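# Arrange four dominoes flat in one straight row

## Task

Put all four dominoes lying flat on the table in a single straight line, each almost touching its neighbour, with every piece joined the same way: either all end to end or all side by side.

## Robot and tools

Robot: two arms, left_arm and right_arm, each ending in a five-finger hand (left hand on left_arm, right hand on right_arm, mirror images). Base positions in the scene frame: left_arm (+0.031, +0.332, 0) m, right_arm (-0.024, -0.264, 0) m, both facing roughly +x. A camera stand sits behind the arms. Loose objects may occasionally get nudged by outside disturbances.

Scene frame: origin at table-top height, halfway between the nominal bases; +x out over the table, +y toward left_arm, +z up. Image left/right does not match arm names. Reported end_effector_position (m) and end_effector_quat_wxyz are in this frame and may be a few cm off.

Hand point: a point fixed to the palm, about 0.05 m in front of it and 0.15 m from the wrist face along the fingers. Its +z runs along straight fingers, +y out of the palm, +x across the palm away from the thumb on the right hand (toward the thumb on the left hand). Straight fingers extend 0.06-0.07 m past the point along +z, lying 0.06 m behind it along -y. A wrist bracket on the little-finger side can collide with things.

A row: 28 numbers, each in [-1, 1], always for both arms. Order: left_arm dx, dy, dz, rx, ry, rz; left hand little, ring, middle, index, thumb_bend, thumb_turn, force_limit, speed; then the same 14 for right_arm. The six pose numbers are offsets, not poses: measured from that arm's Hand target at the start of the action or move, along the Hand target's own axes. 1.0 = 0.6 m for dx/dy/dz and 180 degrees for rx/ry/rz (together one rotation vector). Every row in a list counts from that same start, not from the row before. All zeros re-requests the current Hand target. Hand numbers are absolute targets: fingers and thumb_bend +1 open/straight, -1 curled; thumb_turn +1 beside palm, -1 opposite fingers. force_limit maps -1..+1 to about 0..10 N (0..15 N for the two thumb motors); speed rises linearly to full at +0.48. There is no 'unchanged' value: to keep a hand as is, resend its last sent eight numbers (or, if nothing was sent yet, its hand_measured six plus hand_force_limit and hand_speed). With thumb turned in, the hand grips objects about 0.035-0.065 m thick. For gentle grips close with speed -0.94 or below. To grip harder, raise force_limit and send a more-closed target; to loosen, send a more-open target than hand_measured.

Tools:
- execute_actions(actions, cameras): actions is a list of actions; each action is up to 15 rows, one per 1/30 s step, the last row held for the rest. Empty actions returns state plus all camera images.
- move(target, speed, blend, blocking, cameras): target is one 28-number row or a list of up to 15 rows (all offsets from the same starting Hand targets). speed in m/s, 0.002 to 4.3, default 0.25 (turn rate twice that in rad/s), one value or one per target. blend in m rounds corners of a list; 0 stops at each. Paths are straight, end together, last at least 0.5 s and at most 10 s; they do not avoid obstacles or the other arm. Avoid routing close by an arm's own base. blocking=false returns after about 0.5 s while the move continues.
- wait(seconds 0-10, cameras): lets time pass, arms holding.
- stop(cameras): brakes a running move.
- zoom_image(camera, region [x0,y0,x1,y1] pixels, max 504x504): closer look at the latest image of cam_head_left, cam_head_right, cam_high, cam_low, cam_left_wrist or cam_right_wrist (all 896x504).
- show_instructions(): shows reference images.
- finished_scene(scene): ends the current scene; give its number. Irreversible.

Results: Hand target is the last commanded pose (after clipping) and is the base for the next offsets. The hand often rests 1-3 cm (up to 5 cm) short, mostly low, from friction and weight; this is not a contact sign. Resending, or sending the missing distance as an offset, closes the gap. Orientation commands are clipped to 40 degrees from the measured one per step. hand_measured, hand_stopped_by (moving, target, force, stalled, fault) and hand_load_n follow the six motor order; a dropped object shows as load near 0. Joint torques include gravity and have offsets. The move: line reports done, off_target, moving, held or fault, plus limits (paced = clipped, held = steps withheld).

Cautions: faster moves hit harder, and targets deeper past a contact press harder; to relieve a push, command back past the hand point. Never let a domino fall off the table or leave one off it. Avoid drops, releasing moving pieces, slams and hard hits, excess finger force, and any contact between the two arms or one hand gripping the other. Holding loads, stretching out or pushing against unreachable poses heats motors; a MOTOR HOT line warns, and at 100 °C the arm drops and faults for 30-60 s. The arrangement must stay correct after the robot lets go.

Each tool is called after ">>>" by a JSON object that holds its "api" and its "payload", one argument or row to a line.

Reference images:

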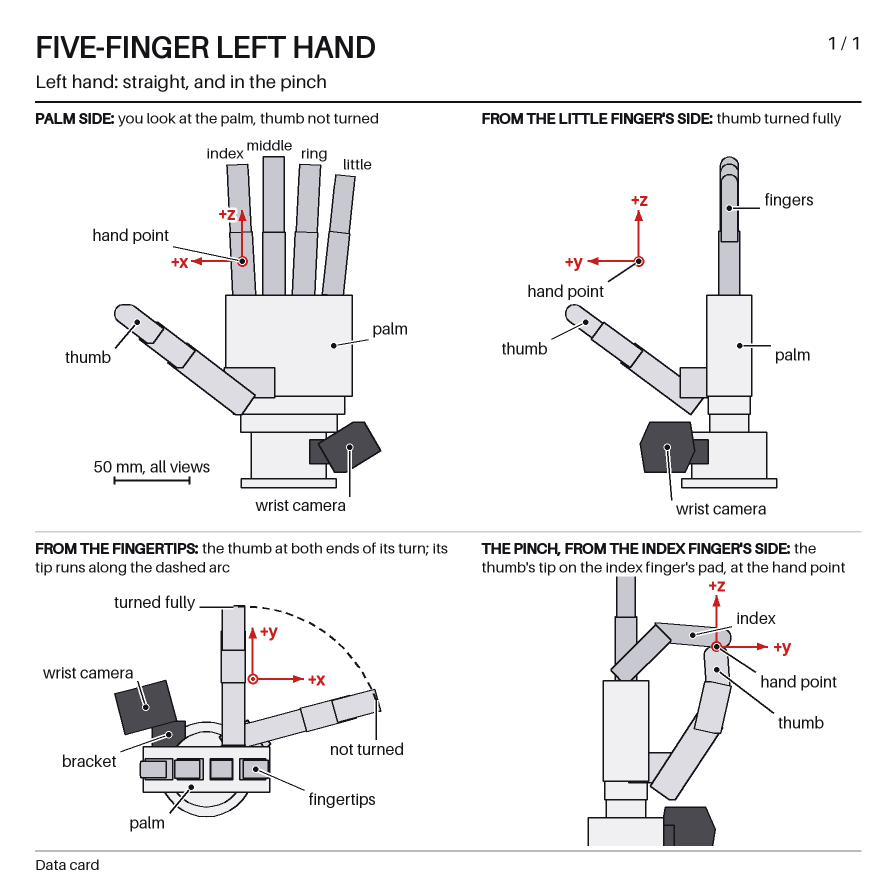

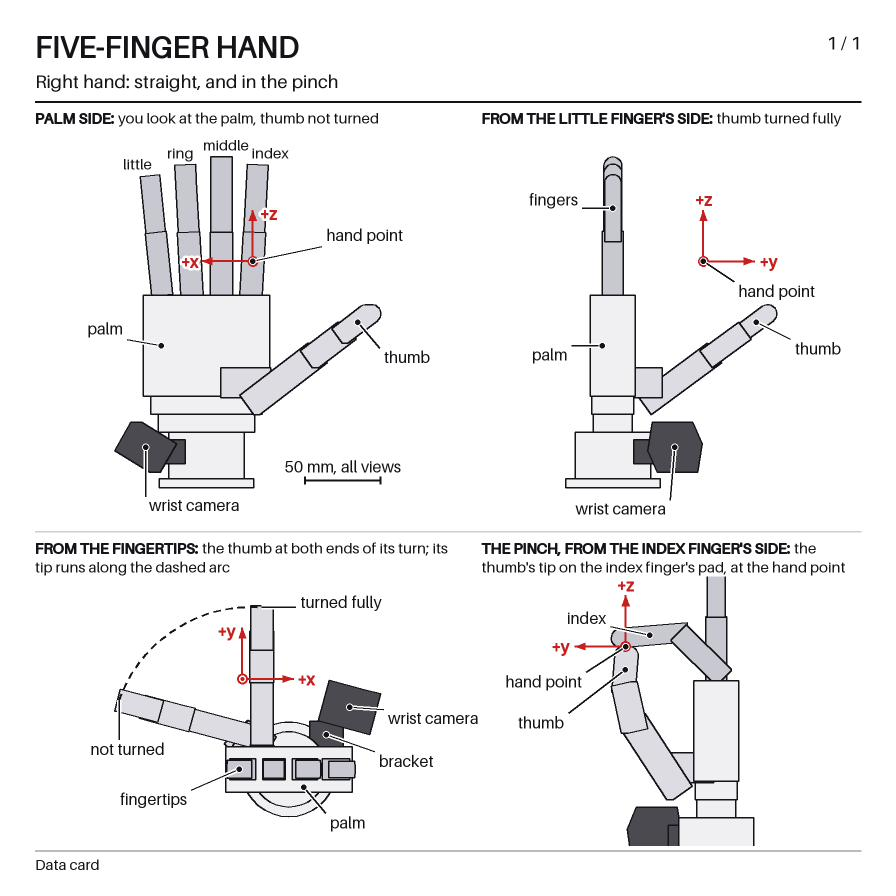

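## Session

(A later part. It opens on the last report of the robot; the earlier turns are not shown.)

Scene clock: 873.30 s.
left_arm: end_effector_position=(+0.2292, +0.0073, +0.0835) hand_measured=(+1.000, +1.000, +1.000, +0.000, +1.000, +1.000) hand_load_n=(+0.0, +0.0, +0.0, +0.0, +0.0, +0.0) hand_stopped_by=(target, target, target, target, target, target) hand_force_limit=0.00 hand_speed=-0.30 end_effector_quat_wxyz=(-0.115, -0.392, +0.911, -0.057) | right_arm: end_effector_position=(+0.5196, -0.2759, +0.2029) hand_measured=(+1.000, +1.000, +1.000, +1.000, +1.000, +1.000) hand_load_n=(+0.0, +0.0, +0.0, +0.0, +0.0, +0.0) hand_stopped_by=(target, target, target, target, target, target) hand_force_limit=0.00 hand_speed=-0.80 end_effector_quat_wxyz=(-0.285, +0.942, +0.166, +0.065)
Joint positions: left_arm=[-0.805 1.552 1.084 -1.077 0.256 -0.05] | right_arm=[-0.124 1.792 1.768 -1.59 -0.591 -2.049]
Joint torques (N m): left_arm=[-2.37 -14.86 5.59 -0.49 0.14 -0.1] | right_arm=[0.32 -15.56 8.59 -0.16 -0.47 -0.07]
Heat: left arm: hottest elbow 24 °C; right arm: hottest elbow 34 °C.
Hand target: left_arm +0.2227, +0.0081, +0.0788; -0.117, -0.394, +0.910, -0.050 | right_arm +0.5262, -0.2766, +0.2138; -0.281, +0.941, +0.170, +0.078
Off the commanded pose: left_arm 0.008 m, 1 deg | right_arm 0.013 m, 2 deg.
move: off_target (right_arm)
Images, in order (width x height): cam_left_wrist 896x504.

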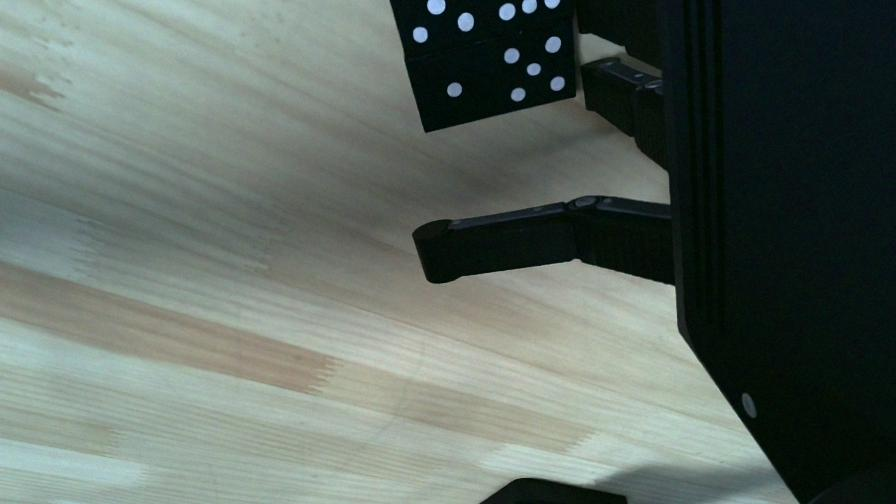

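>>> {"api": "move", "payload": {
  "target": [
    [-0.0081,0,-0.0021,0,0,0,1,1,1,0,1,1,0,-0.3,0,0,0,0,0,0,1,1,1,1,1,1,0,-0.8],
    [-0.0081,0.0075,-0.0021,0,0,0,1,1,1,0,1,1,0,-0.3,0,0,0,0,0,0,1,1,1,1,1,1,0,-0.8]
  ],
  "speed": [0.1,0.05],
  "cameras": ["cam_left_wrist"]
}}

>>> {"api": "zoom_image", "payload": {
  "camera": "cam_left_wrist",
  "region": [380, 0, 680, 230]
}}

Scene clock: 878.57 s.
left_arm: end_effector_position=(+0.2257, +0.0110, +0.0834) hand_measured=(+1.000, +1.000, +1.000, +0.000, +1.000, +1.000) hand_load_n=(+0.0, +0.0, +0.0, +0.0, +0.0, +0.0) hand_stopped_by=(target, target, target, target, target, target) hand_force_limit=0.00 hand_speed=-0.30 end_effector_quat_wxyz=(-0.115, -0.392, +0.911, -0.056) | right_arm: end_effector_position=(+0.5196, -0.2759, +0.2029) hand_measured=(+1.000, +1.000, +1.000, +1.000, +1.000, +1.000) hand_load_n=(+0.0, +0.0, +0.0, +0.0, +0.0, +0.0) hand_stopped_by=(target, target, target, target, target, target) hand_force_limit=0.00 hand_speed=-0.80 end_effector_quat_wxyz=(-0.285, +0.942, +0.166, +0.065)
Joint positions: left_arm=[-0.805 1.541 1.071 -1.077 0.256 -0.05] | right_arm=[-0.124 1.792 1.768 -1.59 -0.591 -2.049]
Joint torques (N m): left_arm=[-1.73 -14.68 5.52 -0.46 0.2 0.03] | right_arm=[0.15 -15.79 8.64 -0.12 -0.46 -0.06]
Heat: left arm: hottest elbow 24 °C; right arm: hottest elbow 34 °C.
Hand target: left_arm +0.2228, +0.0149, +0.0787; -0.117, -0.394, +0.910, -0.050 | right_arm +0.5262, -0.2766, +0.2138; -0.281, +0.941, +0.170, +0.078
Off the commanded pose: left_arm 0.007 m, 1 deg | right_arm 0.013 m, 2 deg.
move: off_target (right_arm)
Images, in order (width x height): cam_left_wrist 896x504.

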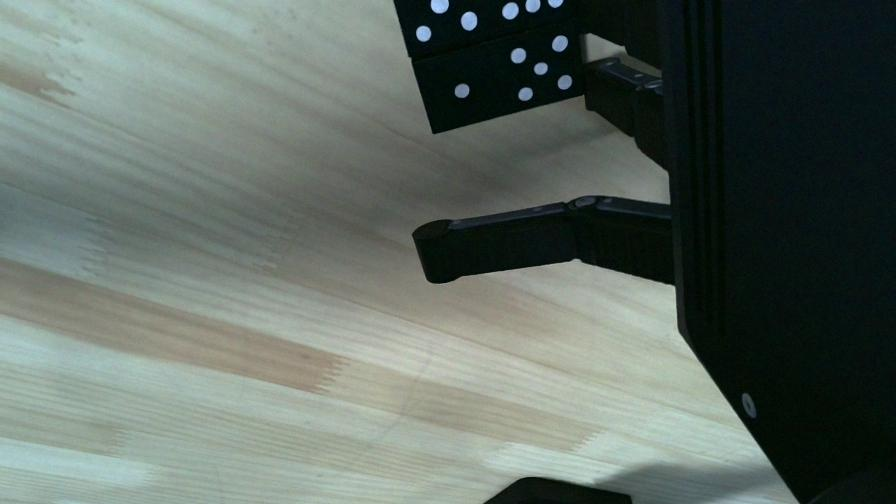

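Scaled by 1.680 from the camera's 896x504 image, which has a finer 1280x720 frame.

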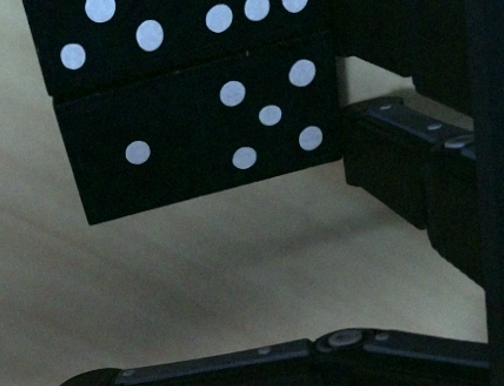

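>>> {"api": "move", "payload": {
  "target": [
    [-0.0113,-0.0167,-0.003,0,0,0,1,1,1,0,1,1,0,-0.3,0,0,0,0,0,0,1,1,1,1,1,1,0,-0.8],
    [-0.0065,0.001,-0.0017,0,0,0,1,1,1,0,1,1,0,-0.3,0,0,0,0,0,0,1,1,1,1,1,1,0,-0.8]
  ],
  "speed": [0.08,0.05],
  "cameras": ["cam_left_wrist"]
}}

>>> {"api": "zoom_image", "payload": {
  "camera": "cam_left_wrist",
  "region": [380, 0, 680, 230]
}}

Scene clock: 885.27 s.
left_arm: end_effector_position=(+0.2269, +0.0121, +0.0834) hand_measured=(+1.000, +1.000, +1.000, +0.000, +1.000, +1.000) hand_load_n=(+0.0, +0.0, +0.0, +0.0, +0.0, +0.0) hand_stopped_by=(target, target, target, target, target, target) hand_force_limit=0.00 hand_speed=-0.30 end_effector_quat_wxyz=(-0.116, -0.393, +0.911, -0.056) | right_arm: end_effector_position=(+0.5196, -0.2759, +0.2029) hand_measured=(+1.000, +1.000, +1.000, +1.000, +1.000, +1.000) hand_load_n=(+0.0, +0.0, +0.0, +0.0, -0.5, +0.0) hand_stopped_by=(target, target, target, target, target, target) hand_force_limit=0.00 hand_speed=-0.80 end_effector_quat_wxyz=(-0.285, +0.942, +0.166, +0.065)
Joint positions: left_arm=[-0.8 1.541 1.07 -1.077 0.257 -0.046] | right_arm=[-0.124 1.792 1.768 -1.59 -0.591 -2.049]
Joint torques (N m): left_arm=[-1.38 -15.15 5.7 -0.76 0.14 0.08] | right_arm=[0.44 -15.44 8.62 -0.1 -0.47 -0.07]
Heat: left arm: hottest elbow 24 °C; right arm: hottest elbow 34 °C.
Hand target: left_arm +0.2251, +0.0182, +0.0788; -0.117, -0.394, +0.910, -0.050 | right_arm +0.5262, -0.2766, +0.2138; -0.281, +0.941, +0.170, +0.078
Off the commanded pose: left_arm 0.008 m, 1 deg | right_arm 0.013 m, 2 deg.
move: off_target (right_arm)
Images, in order (width x height): cam_left_wrist 896x504.

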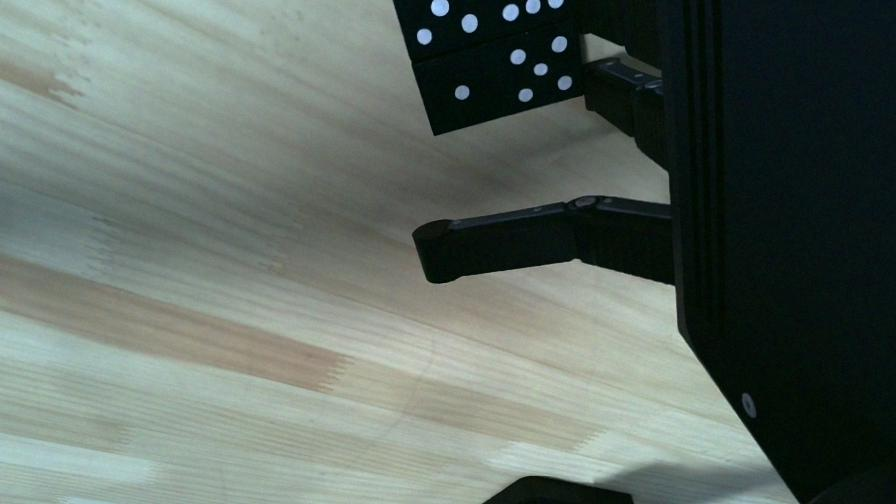

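Scaled by 1.680 from the camera's 896x504 image, which has a finer 1280x720 frame.

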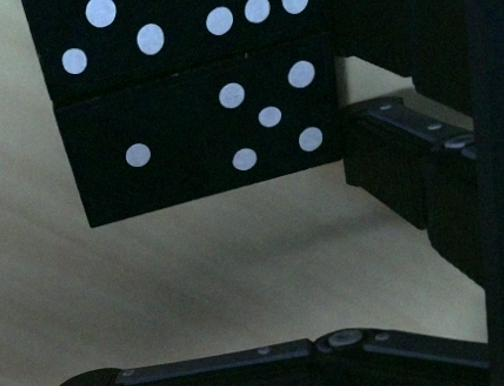

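>>> {"api": "move", "payload": {
  "target": [
    [-0.0194,-0.02,-0.005,0,0,0,1,1,1,0,1,1,0,-0.3,0,0,0,0,0,0,1,1,1,1,1,1,0,-0.8],
    [-0.0113,-0.008,-0.003,0,0,0,1,1,1,0,1,1,0,-0.3,0,0,0,0,0,0,1,1,1,1,1,1,0,-0.8]
  ],
  "speed": [0.08,0.05],
  "cameras": ["cam_left_wrist"]
}}

>>> {"api": "zoom_image", "payload": {
  "camera": "cam_left_wrist",
  "region": [380, 0, 680, 230]
}}

Scene clock: 889.83 s.
left_arm: end_effector_position=(+0.2326, +0.0173, +0.0833) hand_measured=(+1.000, +1.000, +1.000, +0.000, +1.000, +1.000) hand_load_n=(+0.0, +0.0, +0.0, +0.0, -0.5, +0.0) hand_stopped_by=(target, target, target, target, target, target) hand_force_limit=0.00 hand_speed=-0.30 end_effector_quat_wxyz=(-0.116, -0.392, +0.911, -0.059) | right_arm: end_effector_position=(+0.5196, -0.2759, +0.2029) hand_measured=(+1.000, +1.000, +1.000, +1.000, +1.000, +1.000) hand_load_n=(+0.0, +0.0, +0.0, +0.0, +0.0, +0.0) hand_stopped_by=(target, target, target, target, target, target) hand_force_limit=0.00 hand_speed=-0.80 end_effector_quat_wxyz=(-0.285, +0.942, +0.166, +0.065)
Joint positions: left_arm=[-0.781 1.54 1.069 -1.078 0.26 -0.027] | right_arm=[-0.124 1.792 1.768 -1.59 -0.591 -2.049]
Joint torques (N m): left_arm=[-1.14 -13.39 6.76 -1.01 0 0.07] | right_arm=[0.15 -15.56 8.64 -0.08 -0.45 -0.07]
Heat: left arm: hottest elbow 24 °C; right arm: hottest elbow 34 °C.
Hand target: left_arm +0.2335, +0.0199, +0.0789; -0.116, -0.394, +0.910, -0.050 | right_arm +0.5262, -0.2766, +0.2138; -0.281, +0.941, +0.170, +0.078
Off the commanded pose: left_arm 0.005 m, 1 deg | right_arm 0.013 m, 2 deg.
move: off_target (right_arm)
Images, in order (width x height): cam_left_wrist 896x504.

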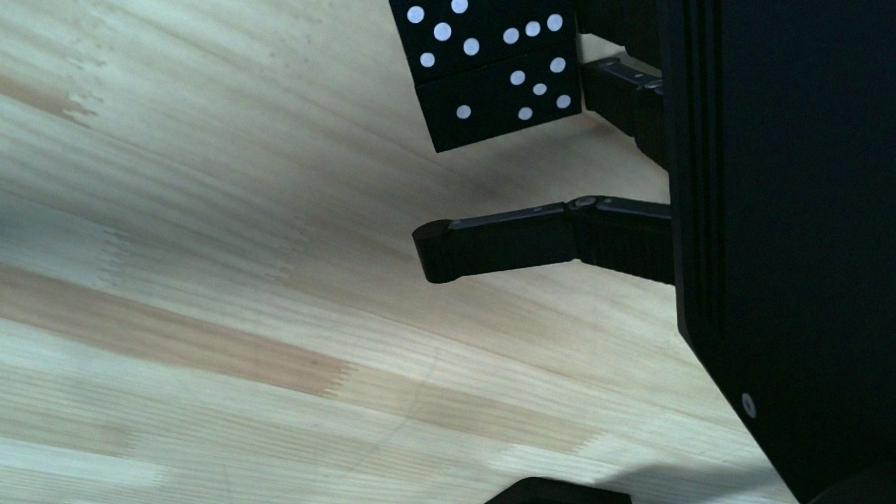

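Scaled by 1.680 from the camera's 896x504 image, which has a finer 1280x720 frame.

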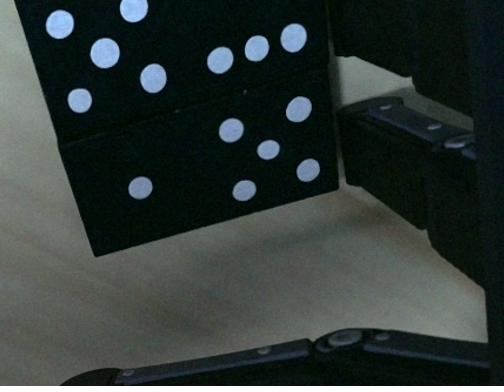

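>>> {"api": "move", "payload": {
  "target": [0,0.0073,0,0,0,0,1,1,1,0,1,1,0,-0.3,0,0,0,0,0,0,1,1,1,1,1,1,0,-0.8],
  "speed": 0.05,
  "cameras": ["cam_left_wrist"]
}}

>>> {"api": "zoom_image", "payload": {
  "camera": "cam_left_wrist",
  "region": [380, 0, 680, 230]
}}

Scene clock: 893.87 s.
left_arm: end_effector_position=(+0.2326, +0.0173, +0.0833) hand_measured=(+1.000, +1.000, +1.000, +0.000, +1.000, +1.000) hand_load_n=(+0.0, +0.0, +0.0, +0.0, +0.0, +0.0) hand_stopped_by=(target, target, target, target, target, target) hand_force_limit=0.00 hand_speed=-0.30 end_effector_quat_wxyz=(-0.116, -0.392, +0.911, -0.059) | right_arm: end_effector_position=(+0.5196, -0.2759, +0.2029) hand_measured=(+1.000, +1.000, +1.000, +1.000, +1.000, +1.000) hand_load_n=(+0.5, +0.0, +0.0, +0.0, +0.0, +0.0) hand_stopped_by=(target, target, target, target, target, target) hand_force_limit=0.00 hand_speed=-0.80 end_effector_quat_wxyz=(-0.285, +0.942, +0.166, +0.065)
Joint positions: left_arm=[-0.781 1.54 1.069 -1.078 0.26 -0.027] | right_arm=[-0.124 1.792 1.768 -1.59 -0.591 -2.049]
Joint torques (N m): left_arm=[-1.38 -14.04 5.81 -0.85 -0.01 0.06] | right_arm=[0.03 -15.62 8.61 -0.13 -0.47 -0.08]
Heat: left arm: hottest elbow 24 °C; right arm: hottest elbow 34 °C.
Hand target: left_arm +0.2303, +0.0229, +0.0789; -0.116, -0.394, +0.910, -0.050 | right_arm +0.5262, -0.2766, +0.2138; -0.281, +0.941, +0.170, +0.078
Off the commanded pose: left_arm 0.008 m, 1 deg | right_arm 0.013 m, 2 deg.
move: off_target (right_arm)
Images, in order (width x height): cam_left_wrist 896x504.

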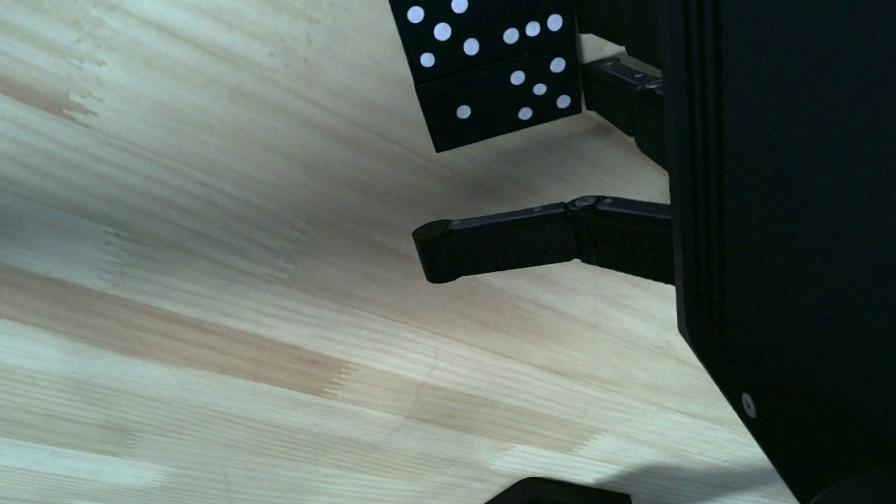

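Scaled by 1.680 from the camera's 896x504 image, which has a finer 1280x720 frame.

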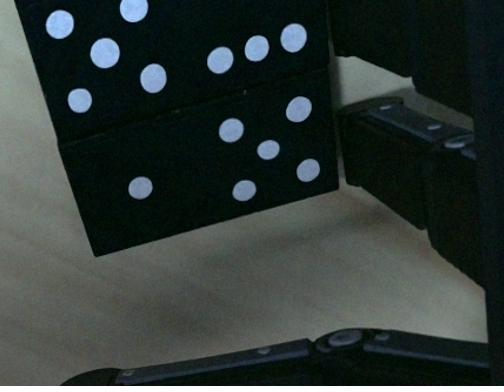

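>>> {"api": "move", "payload": {
  "target": [0,0.007,0,0,0,0,1,1,1,0,1,1,0,-0.3,0,0,0,0,0,0,1,1,1,1,1,1,0,-0.8],
  "speed": 0.05,
  "cameras": ["cam_left_wrist"]
}}

>>> {"api": "zoom_image", "payload": {
  "camera": "cam_left_wrist",
  "region": [380, 0, 680, 230]
}}

Scene clock: 898.77 s.
left_arm: end_effector_position=(+0.2297, +0.0202, +0.0832) hand_measured=(+1.000, +1.000, +1.000, +0.000, +1.000, +1.000) hand_load_n=(+0.0, +0.0, +0.0, +0.0, +0.0, +0.0) hand_stopped_by=(target, target, target, target, target, target) hand_force_limit=0.00 hand_speed=-0.30 end_effector_quat_wxyz=(-0.117, -0.392, +0.911, -0.058) | right_arm: end_effector_position=(+0.5196, -0.2759, +0.2029) hand_measured=(+1.000, +1.000, +1.000, +1.000, +1.000, +1.000) hand_load_n=(+0.0, +0.0, +0.0, +0.0, +0.0, +0.0) hand_stopped_by=(target, target, target, target, target, target) hand_force_limit=0.00 hand_speed=-0.80 end_effector_quat_wxyz=(-0.285, +0.942, +0.166, +0.065)
Joint positions: left_arm=[-0.781 1.531 1.058 -1.078 0.26 -0.027] | right_arm=[-0.124 1.792 1.768 -1.59 -0.591 -2.049]
Joint torques (N m): left_arm=[-1.32 -14.62 5.53 -0.69 -0.03 0.05] | right_arm=[0.09 -15.27 8.55 -0.1 -0.47 -0.08]
Heat: left arm: hottest elbow 24 °C; right arm: hottest elbow 34 °C.
Hand target: left_arm +0.2271, +0.0259, +0.0787; -0.117, -0.394, +0.910, -0.050 | right_arm +0.5262, -0.2766, +0.2138; -0.281, +0.941, +0.170, +0.078
Off the commanded pose: left_arm 0.007 m, 1 deg | right_arm 0.013 m, 2 deg.
move: off_target (right_arm)
Images, in order (width x height): cam_left_wrist 896x504.

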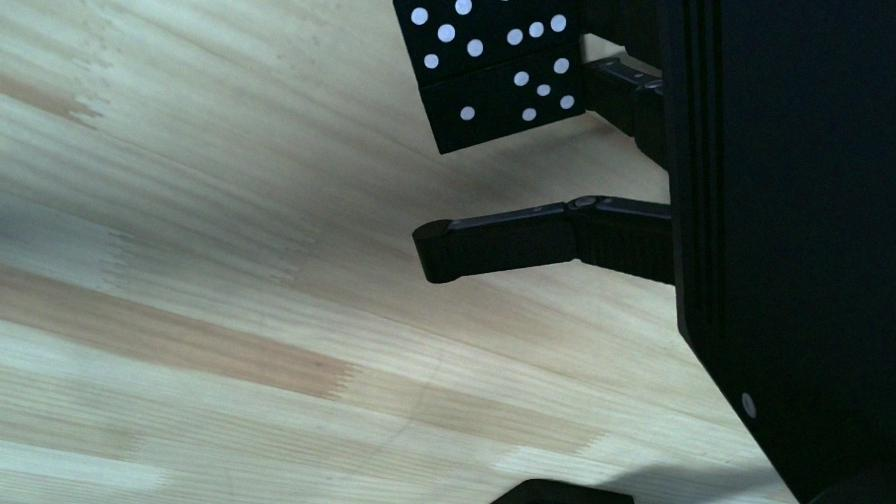

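Scaled by 1.680 from the camera's 896x504 image, which has a finer 1280x720 frame.

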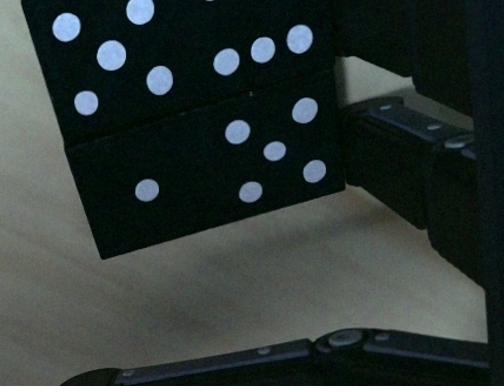

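>>> {"api": "move", "payload": {
  "target": [0,0.0035,0,0,0,0,1,1,1,0,1,1,0,-0.3,0,0,0,0,0,0,1,1,1,1,1,1,0,-0.8],
  "speed": 0.05,
  "cameras": ["cam_left_wrist"]
}}

>>> {"api": "move", "payload": {
  "target": [
    [0,-0.045,0,0,0,0,1,1,1,0,1,1,0,-0.3,0,0,0,0,0,0,1,1,1,1,1,1,0,-0.8],
    [0.015,-0.06,-0.04,0,0,0,1,1,1,0,1,1,0,-0.3,0,0,0,0,0,0,1,1,1,1,1,1,0,-0.8],
    [-0.16,0.13,-0.145,0,0,0,1,1,1,0,1,1,0,-0.3,0,0,0,0,0,0,1,1,1,1,1,1,0,-0.8]
  ],
  "speed": [0.05,0.12,0.35],
  "cameras": ["cam_head_left"]
}}

>>> {"api": "zoom_image", "payload": {
  "camera": "cam_head_left",
  "region": [409, 332, 465, 388]
}}

Scene clock: 904.47 s.
left_arm: end_effector_position=(+0.2282, +0.0218, +0.0833) hand_measured=(+1.000, +1.000, +1.000, +0.000, +1.000, +1.000) hand_load_n=(+0.0, +0.0, +0.0, +0.0, +0.0, +0.0) hand_stopped_by=(target, target, target, target, target, target) hand_force_limit=0.00 hand_speed=-0.30 end_effector_quat_wxyz=(-0.117, -0.393, +0.911, -0.057) | right_arm: end_effector_position=(+0.5196, -0.2759, +0.2029) hand_measured=(+1.000, +1.000, +1.000, +1.000, +1.000, +1.000) hand_load_n=(+0.0, +0.0, +0.0, +0.0, +0.0, +0.0) hand_stopped_by=(target, target, target, target, target, target) hand_force_limit=0.00 hand_speed=-0.80 end_effector_quat_wxyz=(-0.285, +0.942, +0.166, +0.065)
Joint positions: left_arm=[-0.781 1.526 1.053 -1.078 0.26 -0.027] | right_arm=[-0.124 1.792 1.768 -1.59 -0.591 -2.049]
Joint torques (N m): left_arm=[-1.96 -13.86 5.65 -0.66 0.04 0.04] | right_arm=[0.32 -15.44 8.58 -0.05 -0.49 -0.05]
Heat: left arm: hottest elbow 24 °C; right arm: hottest elbow 34 °C.
Hand target: left_arm +0.2256, +0.0273, +0.0789; -0.117, -0.394, +0.910, -0.050 | right_arm +0.5262, -0.2766, +0.2138; -0.281, +0.941, +0.170, +0.078
Off the commanded pose: left_arm 0.008 m, 1 deg | right_arm 0.013 m, 2 deg.
move: off_target (right_arm)
Images, in order (width x height): cam_left_wrist 896x504.

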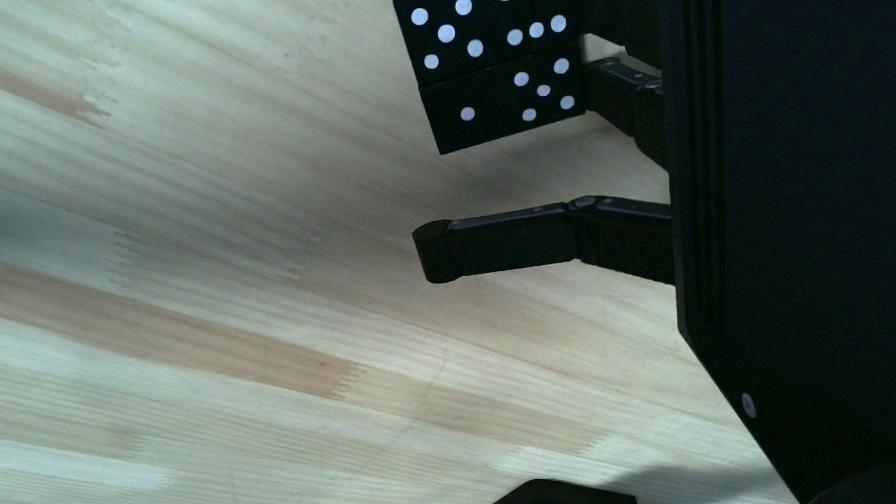

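Scene clock: 907.70 s.
left_arm: end_effector_position=(+0.2474, +0.1604, +0.1370) hand_measured=(+1.000, +1.000, +1.000, +0.000, +1.000, +1.000) hand_load_n=(+0.0, +0.0, +0.0, +0.0, +0.0, +0.0) hand_stopped_by=(target, target, target, target, target, target) hand_force_limit=0.00 hand_speed=-0.30 end_effector_quat_wxyz=(-0.115, -0.395, +0.910, -0.050) | right_arm: end_effector_position=(+0.5196, -0.2759, +0.2029) hand_measured=(+1.000, +1.000, +1.000, +1.000, +1.000, +1.000) hand_load_n=(+0.0, +0.0, +0.5, +0.0, +0.0, +0.0) hand_stopped_by=(target, target, target, target, target, target) hand_force_limit=0.00 hand_speed=-0.80 end_effector_quat_wxyz=(-0.285, +0.942, +0.166, +0.065)
Joint positions: left_arm=[-0.46 1.321 0.993 -1.316 0.24 0.301] | right_arm=[-0.124 1.792 1.768 -1.59 -0.591 -2.049]
Joint torques (N m): left_arm=[-0.62 -11.4 6.98 -1.32 0.3 0.22] | right_arm=[0.26 -15.44 8.55 -0.09 -0.48 -0.08]
Heat: left arm: hottest elbow 24 °C; right arm: hottest elbow 34 °C.
Hand target: left_arm +0.2474, +0.1643, +0.1390; -0.116, -0.394, +0.910, -0.050 | right_arm +0.5262, -0.2766, +0.2138; -0.281, +0.941, +0.170, +0.078
Off the commanded pose: left_arm 0.004 m, 0 deg | right_arm 0.013 m, 2 deg.
move: off_target (right_arm)
Images, in order (width x height): cam_head_left 896x504.

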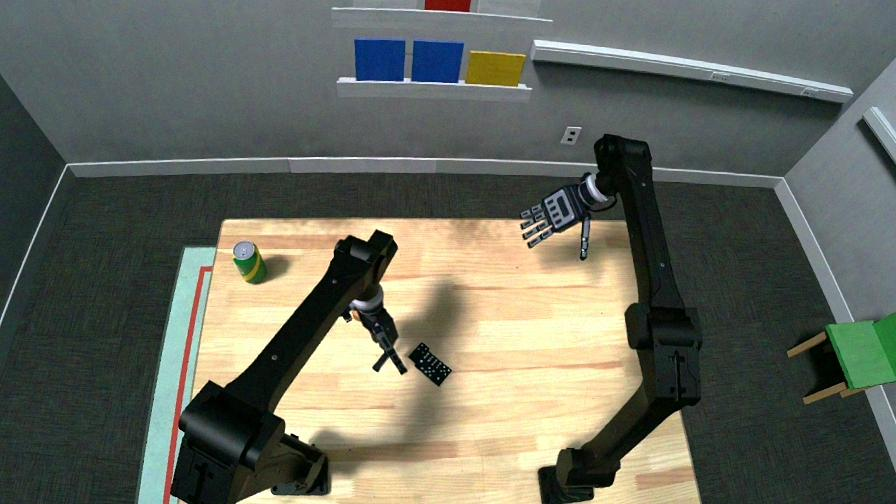

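Scaled by 9.000 from the camera's 896x504 image, which has a finer 1280x720 frame.

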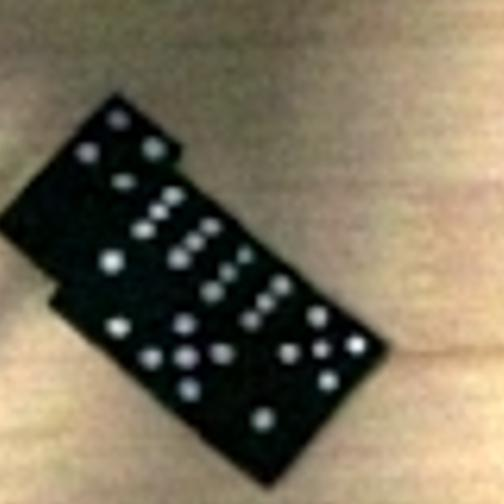

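>>> {"api": "move", "payload": {
  "target": [
    [0.0886,-0.1673,0.0231,0,0,0,1,1,1,0,1,1,0,-0.3,0,0,0,0,0,0,1,1,1,1,1,1,0,-0.8],
    [0.0634,-0.1673,0.1199,0,0,0,1,1,1,0,1,1,0,-0.3,0,0,0,0,0,0,1,1,1,1,1,1,0,-0.8],
    [0.0634,-0.1507,0.1199,0,0,0,1,1,1,0,1,1,0,-0.3,0,0,0,0,0,0,1,1,1,1,1,1,0,-0.8]
  ],
  "speed": [0.3,0.12,0.06],
  "cameras": ["cam_left_wrist"]
}}

>>> {"api": "zoom_image", "payload": {
  "camera": "cam_left_wrist",
  "region": [380, 0, 680, 230]
}}

Scene clock: 920.70 s.
left_arm: end_effector_position=(+0.2804, +0.0618, +0.0835) hand_measured=(+1.000, +1.000, +1.000, +0.000, +1.000, +1.000) hand_load_n=(+0.0, +0.0, +0.0, +0.0, -0.5, +0.0) hand_stopped_by=(target, target, target, target, target, target) hand_force_limit=0.00 hand_speed=-0.30 end_effector_quat_wxyz=(-0.115, -0.392, +0.911, -0.055) | right_arm: end_effector_position=(+0.5196, -0.2759, +0.2029) hand_measured=(+1.000, +1.000, +1.000, +1.000, +1.000, +1.000) hand_load_n=(+0.0, +0.0, +0.0, +0.0, +0.0, +0.0) hand_stopped_by=(target, target, target, target, target, target) hand_force_limit=0.00 hand_speed=-0.80 end_effector_quat_wxyz=(-0.285, +0.942, +0.166, +0.065)
Joint positions: left_arm=[-0.631 1.568 1.103 -1.129 0.255 0.131] | right_arm=[-0.124 1.792 1.768 -1.59 -0.591 -2.049]
Joint torques (N m): left_arm=[-2.14 -14.68 5.61 -0.39 0.13 -0.06] | right_arm=[0.21 -15.68 8.62 -0.08 -0.45 -0.08]
Heat: left arm: hottest elbow 24 °C; right arm: hottest elbow 34 °C.
Hand target: left_arm +0.2757, +0.0625, +0.0788; -0.116, -0.394, +0.910, -0.050 | right_arm +0.5262, -0.2766, +0.2138; -0.281, +0.941, +0.170, +0.078
Off the commanded pose: left_arm 0.007 m, 1 deg | right_arm 0.013 m, 2 deg.
move: off_target (right_arm)
Images, in order (width x height): cam_left_wrist 896x504.

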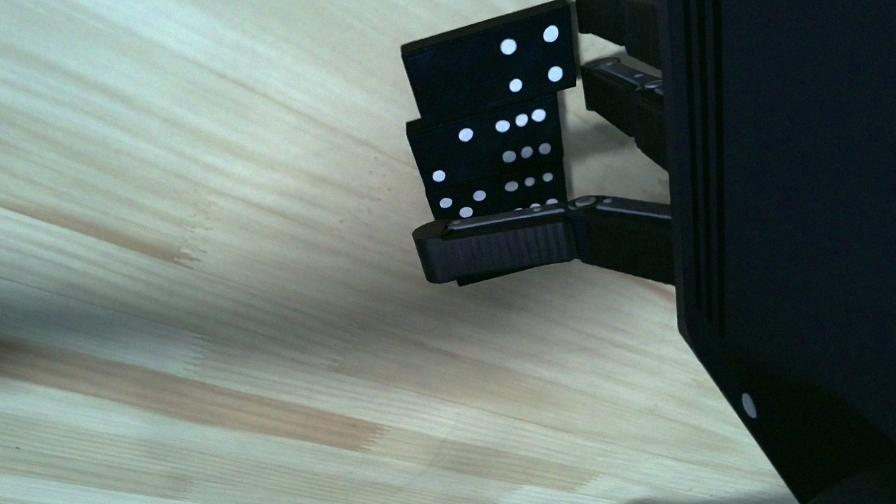

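Scaled by 1.680 from the camera's 896x504 image, which has a finer 1280x720 frame.

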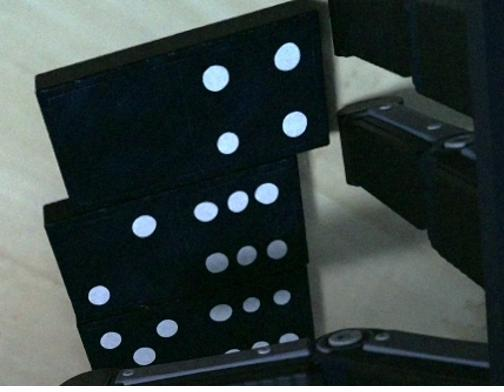

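>>> {"api": "move", "payload": {
  "target": [0,0.0117,0,0,0,0,1,1,1,0,1,1,0,-0.3,0,0,0,0,0,0,1,1,1,1,1,1,0,-0.8],
  "speed": 0.05,
  "cameras": ["cam_left_wrist"]
}}

>>> {"api": "zoom_image", "payload": {
  "camera": "cam_left_wrist",
  "region": [380, 0, 680, 230]
}}

Scene clock: 925.63 s.
left_arm: end_effector_position=(+0.2752, +0.0655, +0.0833) hand_measured=(+1.000, +1.000, +1.000, +0.000, +1.000, +1.000) hand_load_n=(+0.0, +0.0, +0.0, +0.0, +0.0, +0.0) hand_stopped_by=(target, target, target, target, target, target) hand_force_limit=0.00 hand_speed=-0.30 end_effector_quat_wxyz=(-0.115, -0.392, +0.911, -0.056) | right_arm: end_effector_position=(+0.5196, -0.2759, +0.2029) hand_measured=(+1.000, +1.000, +1.000, +1.000, +1.000, +1.000) hand_load_n=(-0.5, +0.0, +0.0, +0.0, +0.0, +0.0) hand_stopped_by=(target, target, target, target, target, target) hand_force_limit=0.00 hand_speed=-0.80 end_effector_quat_wxyz=(-0.285, +0.942, +0.166, +0.065)
Joint positions: left_arm=[-0.631 1.552 1.084 -1.124 0.255 0.131] | right_arm=[-0.124 1.792 1.768 -1.59 -0.591 -2.049]
Joint torques (N m): left_arm=[-1.9 -14.51 5.55 -0.47 0.13 -0.03] | right_arm=[0.26 -15.44 8.55 -0.1 -0.48 -0.09]
Heat: left arm: hottest elbow 24 °C; right arm: hottest elbow 34 °C.
Hand target: left_arm +0.2706, +0.0673, +0.0788; -0.117, -0.394, +0.910, -0.050 | right_arm +0.5262, -0.2766, +0.2138; -0.281, +0.941, +0.170, +0.078
Off the commanded pose: left_arm 0.007 m, 1 deg | right_arm 0.013 m, 2 deg.
move: off_target (right_arm)
Images, in order (width x height): cam_left_wrist 896x504.

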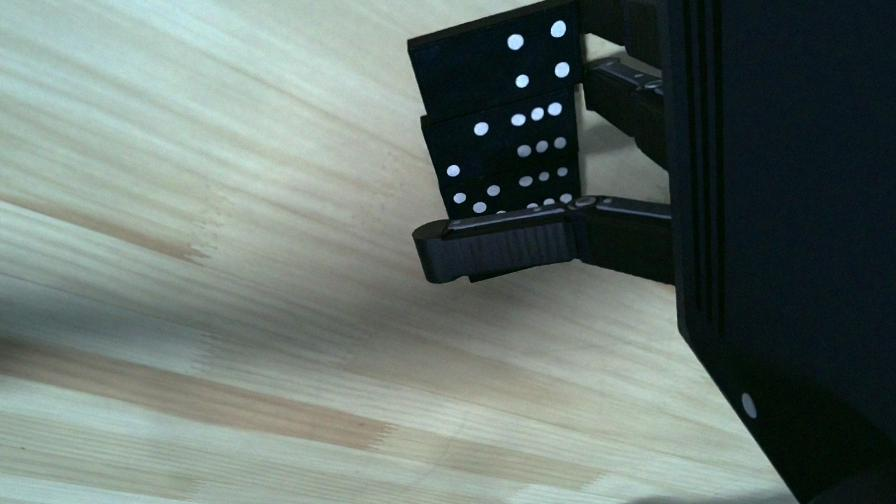

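Scaled by 1.680 from the camera's 896x504 image, which has a finer 1280x720 frame.

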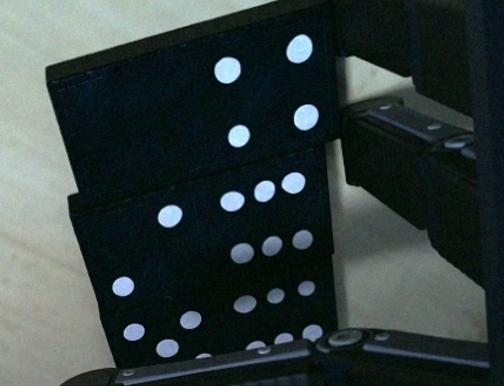

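>>> {"api": "move", "payload": {
  "target": [0,0.0055,0,0,0,0,1,1,1,0,1,1,0,-0.3,0,0,0,0,0,0,1,1,1,1,1,1,0,-0.8],
  "speed": 0.05,
  "cameras": ["cam_left_wrist"]
}}

>>> {"api": "zoom_image", "payload": {
  "camera": "cam_left_wrist",
  "region": [380, 0, 680, 230]
}}

Scene clock: 929.63 s.
left_arm: end_effector_position=(+0.2726, +0.0674, +0.0832) hand_measured=(+1.000, +1.000, +1.000, +0.000, +1.000, +1.000) hand_load_n=(+0.0, +0.0, +0.0, +0.0, +0.0, +0.0) hand_stopped_by=(target, target, target, target, target, target) hand_force_limit=0.00 hand_speed=-0.30 end_effector_quat_wxyz=(-0.115, -0.392, +0.911, -0.055) | right_arm: end_effector_position=(+0.5196, -0.2759, +0.2029) hand_measured=(+1.000, +1.000, +1.000, +1.000, +1.000, +1.000) hand_load_n=(+0.0, +0.0, +0.0, +0.0, +0.0, +0.0) hand_stopped_by=(target, target, target, target, target, target) hand_force_limit=0.00 hand_speed=-0.80 end_effector_quat_wxyz=(-0.285, +0.942, +0.166, +0.065)
Joint positions: left_arm=[-0.631 1.544 1.075 -1.123 0.255 0.131] | right_arm=[-0.124 1.792 1.768 -1.59 -0.591 -2.049]
Joint torques (N m): left_arm=[-1.73 -14.39 5.68 -0.58 0.15 -0.02] | right_arm=[-0.03 -15.5 8.62 -0.13 -0.47 -0.05]
Heat: left arm: hottest elbow 24 °C; right arm: hottest elbow 34 °C.
Hand target: left_arm +0.2682, +0.0695, +0.0788; -0.117, -0.394, +0.910, -0.050 | right_arm +0.5262, -0.2766, +0.2138; -0.281, +0.941, +0.170, +0.078
Off the commanded pose: left_arm 0.007 m, 1 deg | right_arm 0.013 m, 2 deg.
move: off_target (right_arm)
Images, in order (width x height): cam_left_wrist 896x504.

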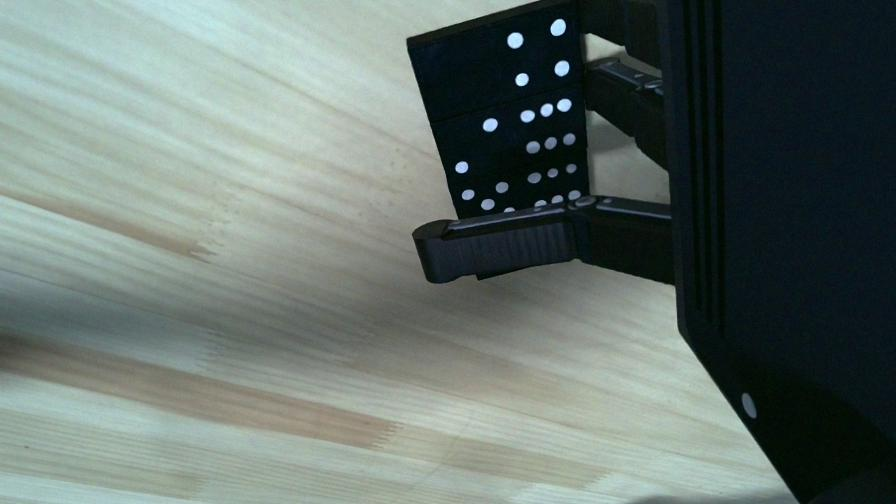

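Scaled by 1.680 from the camera's 896x504 image, which has a finer 1280x720 frame.

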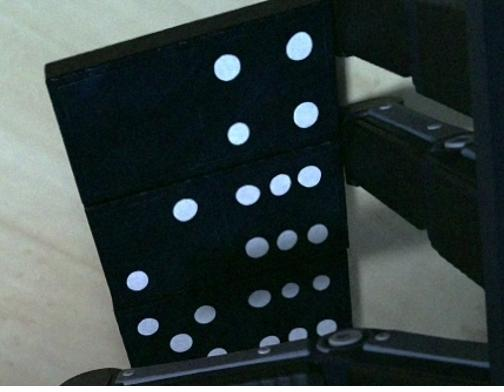

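>>> {"api": "move", "payload": {
  "target": [
    [0,-0.045,0,0,0,0,1,1,1,0,1,1,0,-0.3,0,0,0,0,0,0,1,1,1,1,1,1,0,-0.8],
    [0.015,-0.06,-0.04,0,0,0,1,1,1,0,1,1,0,-0.3,0,0,0,0,0,0,1,1,1,1,1,1,0,-0.8],
    [-0.09,0.15,-0.13,0,0,0,1,1,1,0,1,1,0,-0.3,0,0,0,0,0,0,1,1,1,1,1,1,0,-0.8]
  ],
  "speed": [0.05,0.12,0.35],
  "cameras": ["cam_head_left","cam_low","cam_high"]
}}

>>> {"api": "zoom_image", "payload": {
  "camera": "cam_head_left",
  "region": [409, 332, 465, 388]
}}

Scene clock: 936.63 s.
left_arm: end_effector_position=(+0.2527, +0.1790, +0.1397) hand_measured=(+1.000, +1.000, +1.000, +0.000, +1.000, +1.000) hand_load_n=(+0.0, +0.0, +0.0, +0.0, +0.0, +0.0) hand_stopped_by=(target, target, target, target, target, target) hand_force_limit=0.00 hand_speed=-0.30 end_effector_quat_wxyz=(-0.114, -0.395, +0.910, -0.051) | right_arm: end_effector_position=(+0.5196, -0.2759, +0.2029) hand_measured=(+1.000, +1.000, +1.000, +1.000, +1.000, +1.000) hand_load_n=(+0.5, +0.0, +0.0, +0.0, +0.0, +0.0) hand_stopped_by=(target, target, target, target, target, target) hand_force_limit=0.00 hand_speed=-0.80 end_effector_quat_wxyz=(-0.285, +0.942, +0.166, +0.065)
Joint positions: left_arm=[-0.404 1.311 0.992 -1.336 0.237 0.358] | right_arm=[-0.124 1.792 1.768 -1.59 -0.591 -2.049]
Joint torques (N m): left_arm=[-1.08 -11.16 6.91 -1.13 0.21 0.19] | right_arm=[0.21 -15.56 8.58 -0.08 -0.48 -0.08]
Heat: left arm: hottest elbow 24 °C; right arm: hottest elbow 34 °C.
Hand target: left_arm +0.2518, +0.1834, +0.1409; -0.116, -0.394, +0.910, -0.050 | right_arm +0.5262, -0.2766, +0.2138; -0.281, +0.941, +0.170, +0.078
Off the commanded pose: left_arm 0.005 m, 0 deg | right_arm 0.013 m, 2 deg.
move: off_target (right_arm)
Images, in order (width x height): cam_head_left 896x504, cam_high 896x504, cam_low 896x504.

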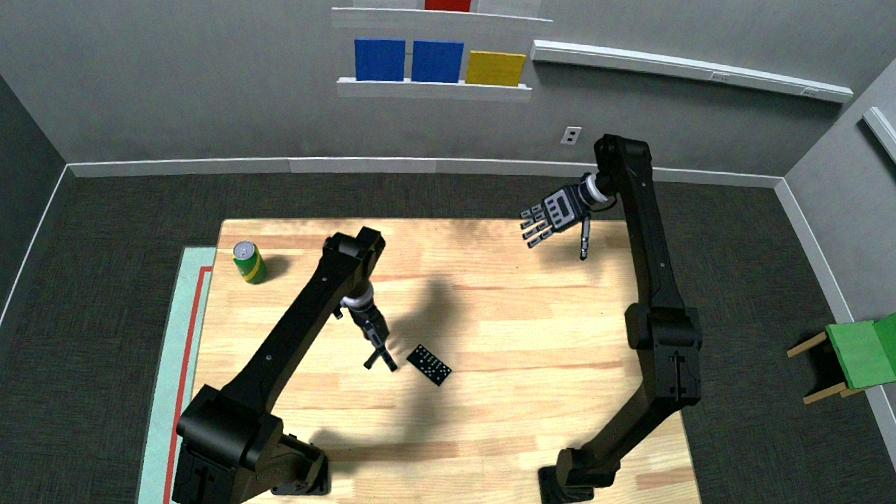

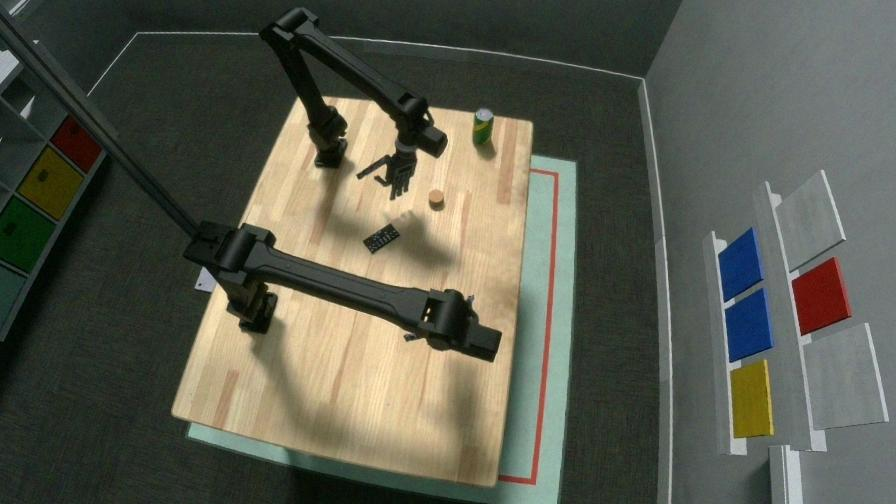

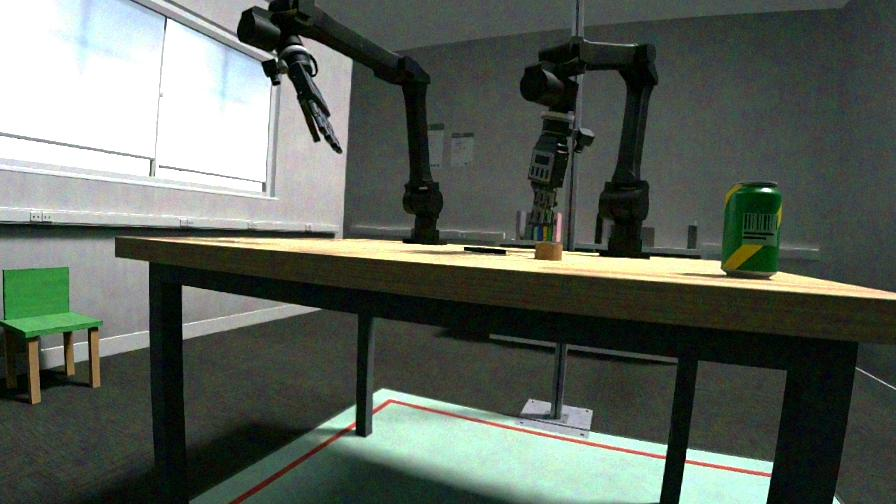

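Scaled by 9.000 from the camera's 896x504 image, which has a finer 1280x720 frame.

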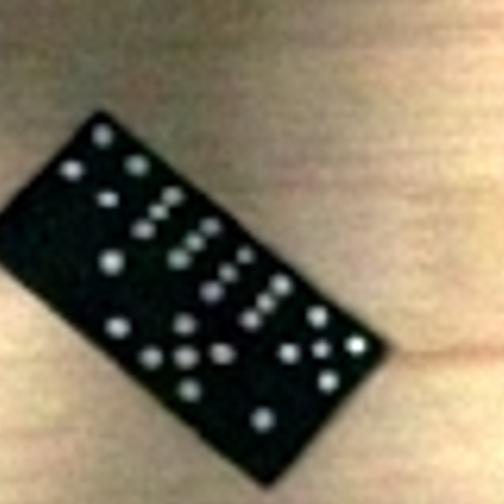

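>>> {"api": "finished_scene", "payload": {
  "scene": 2
}}

The scene is finished: the task was done.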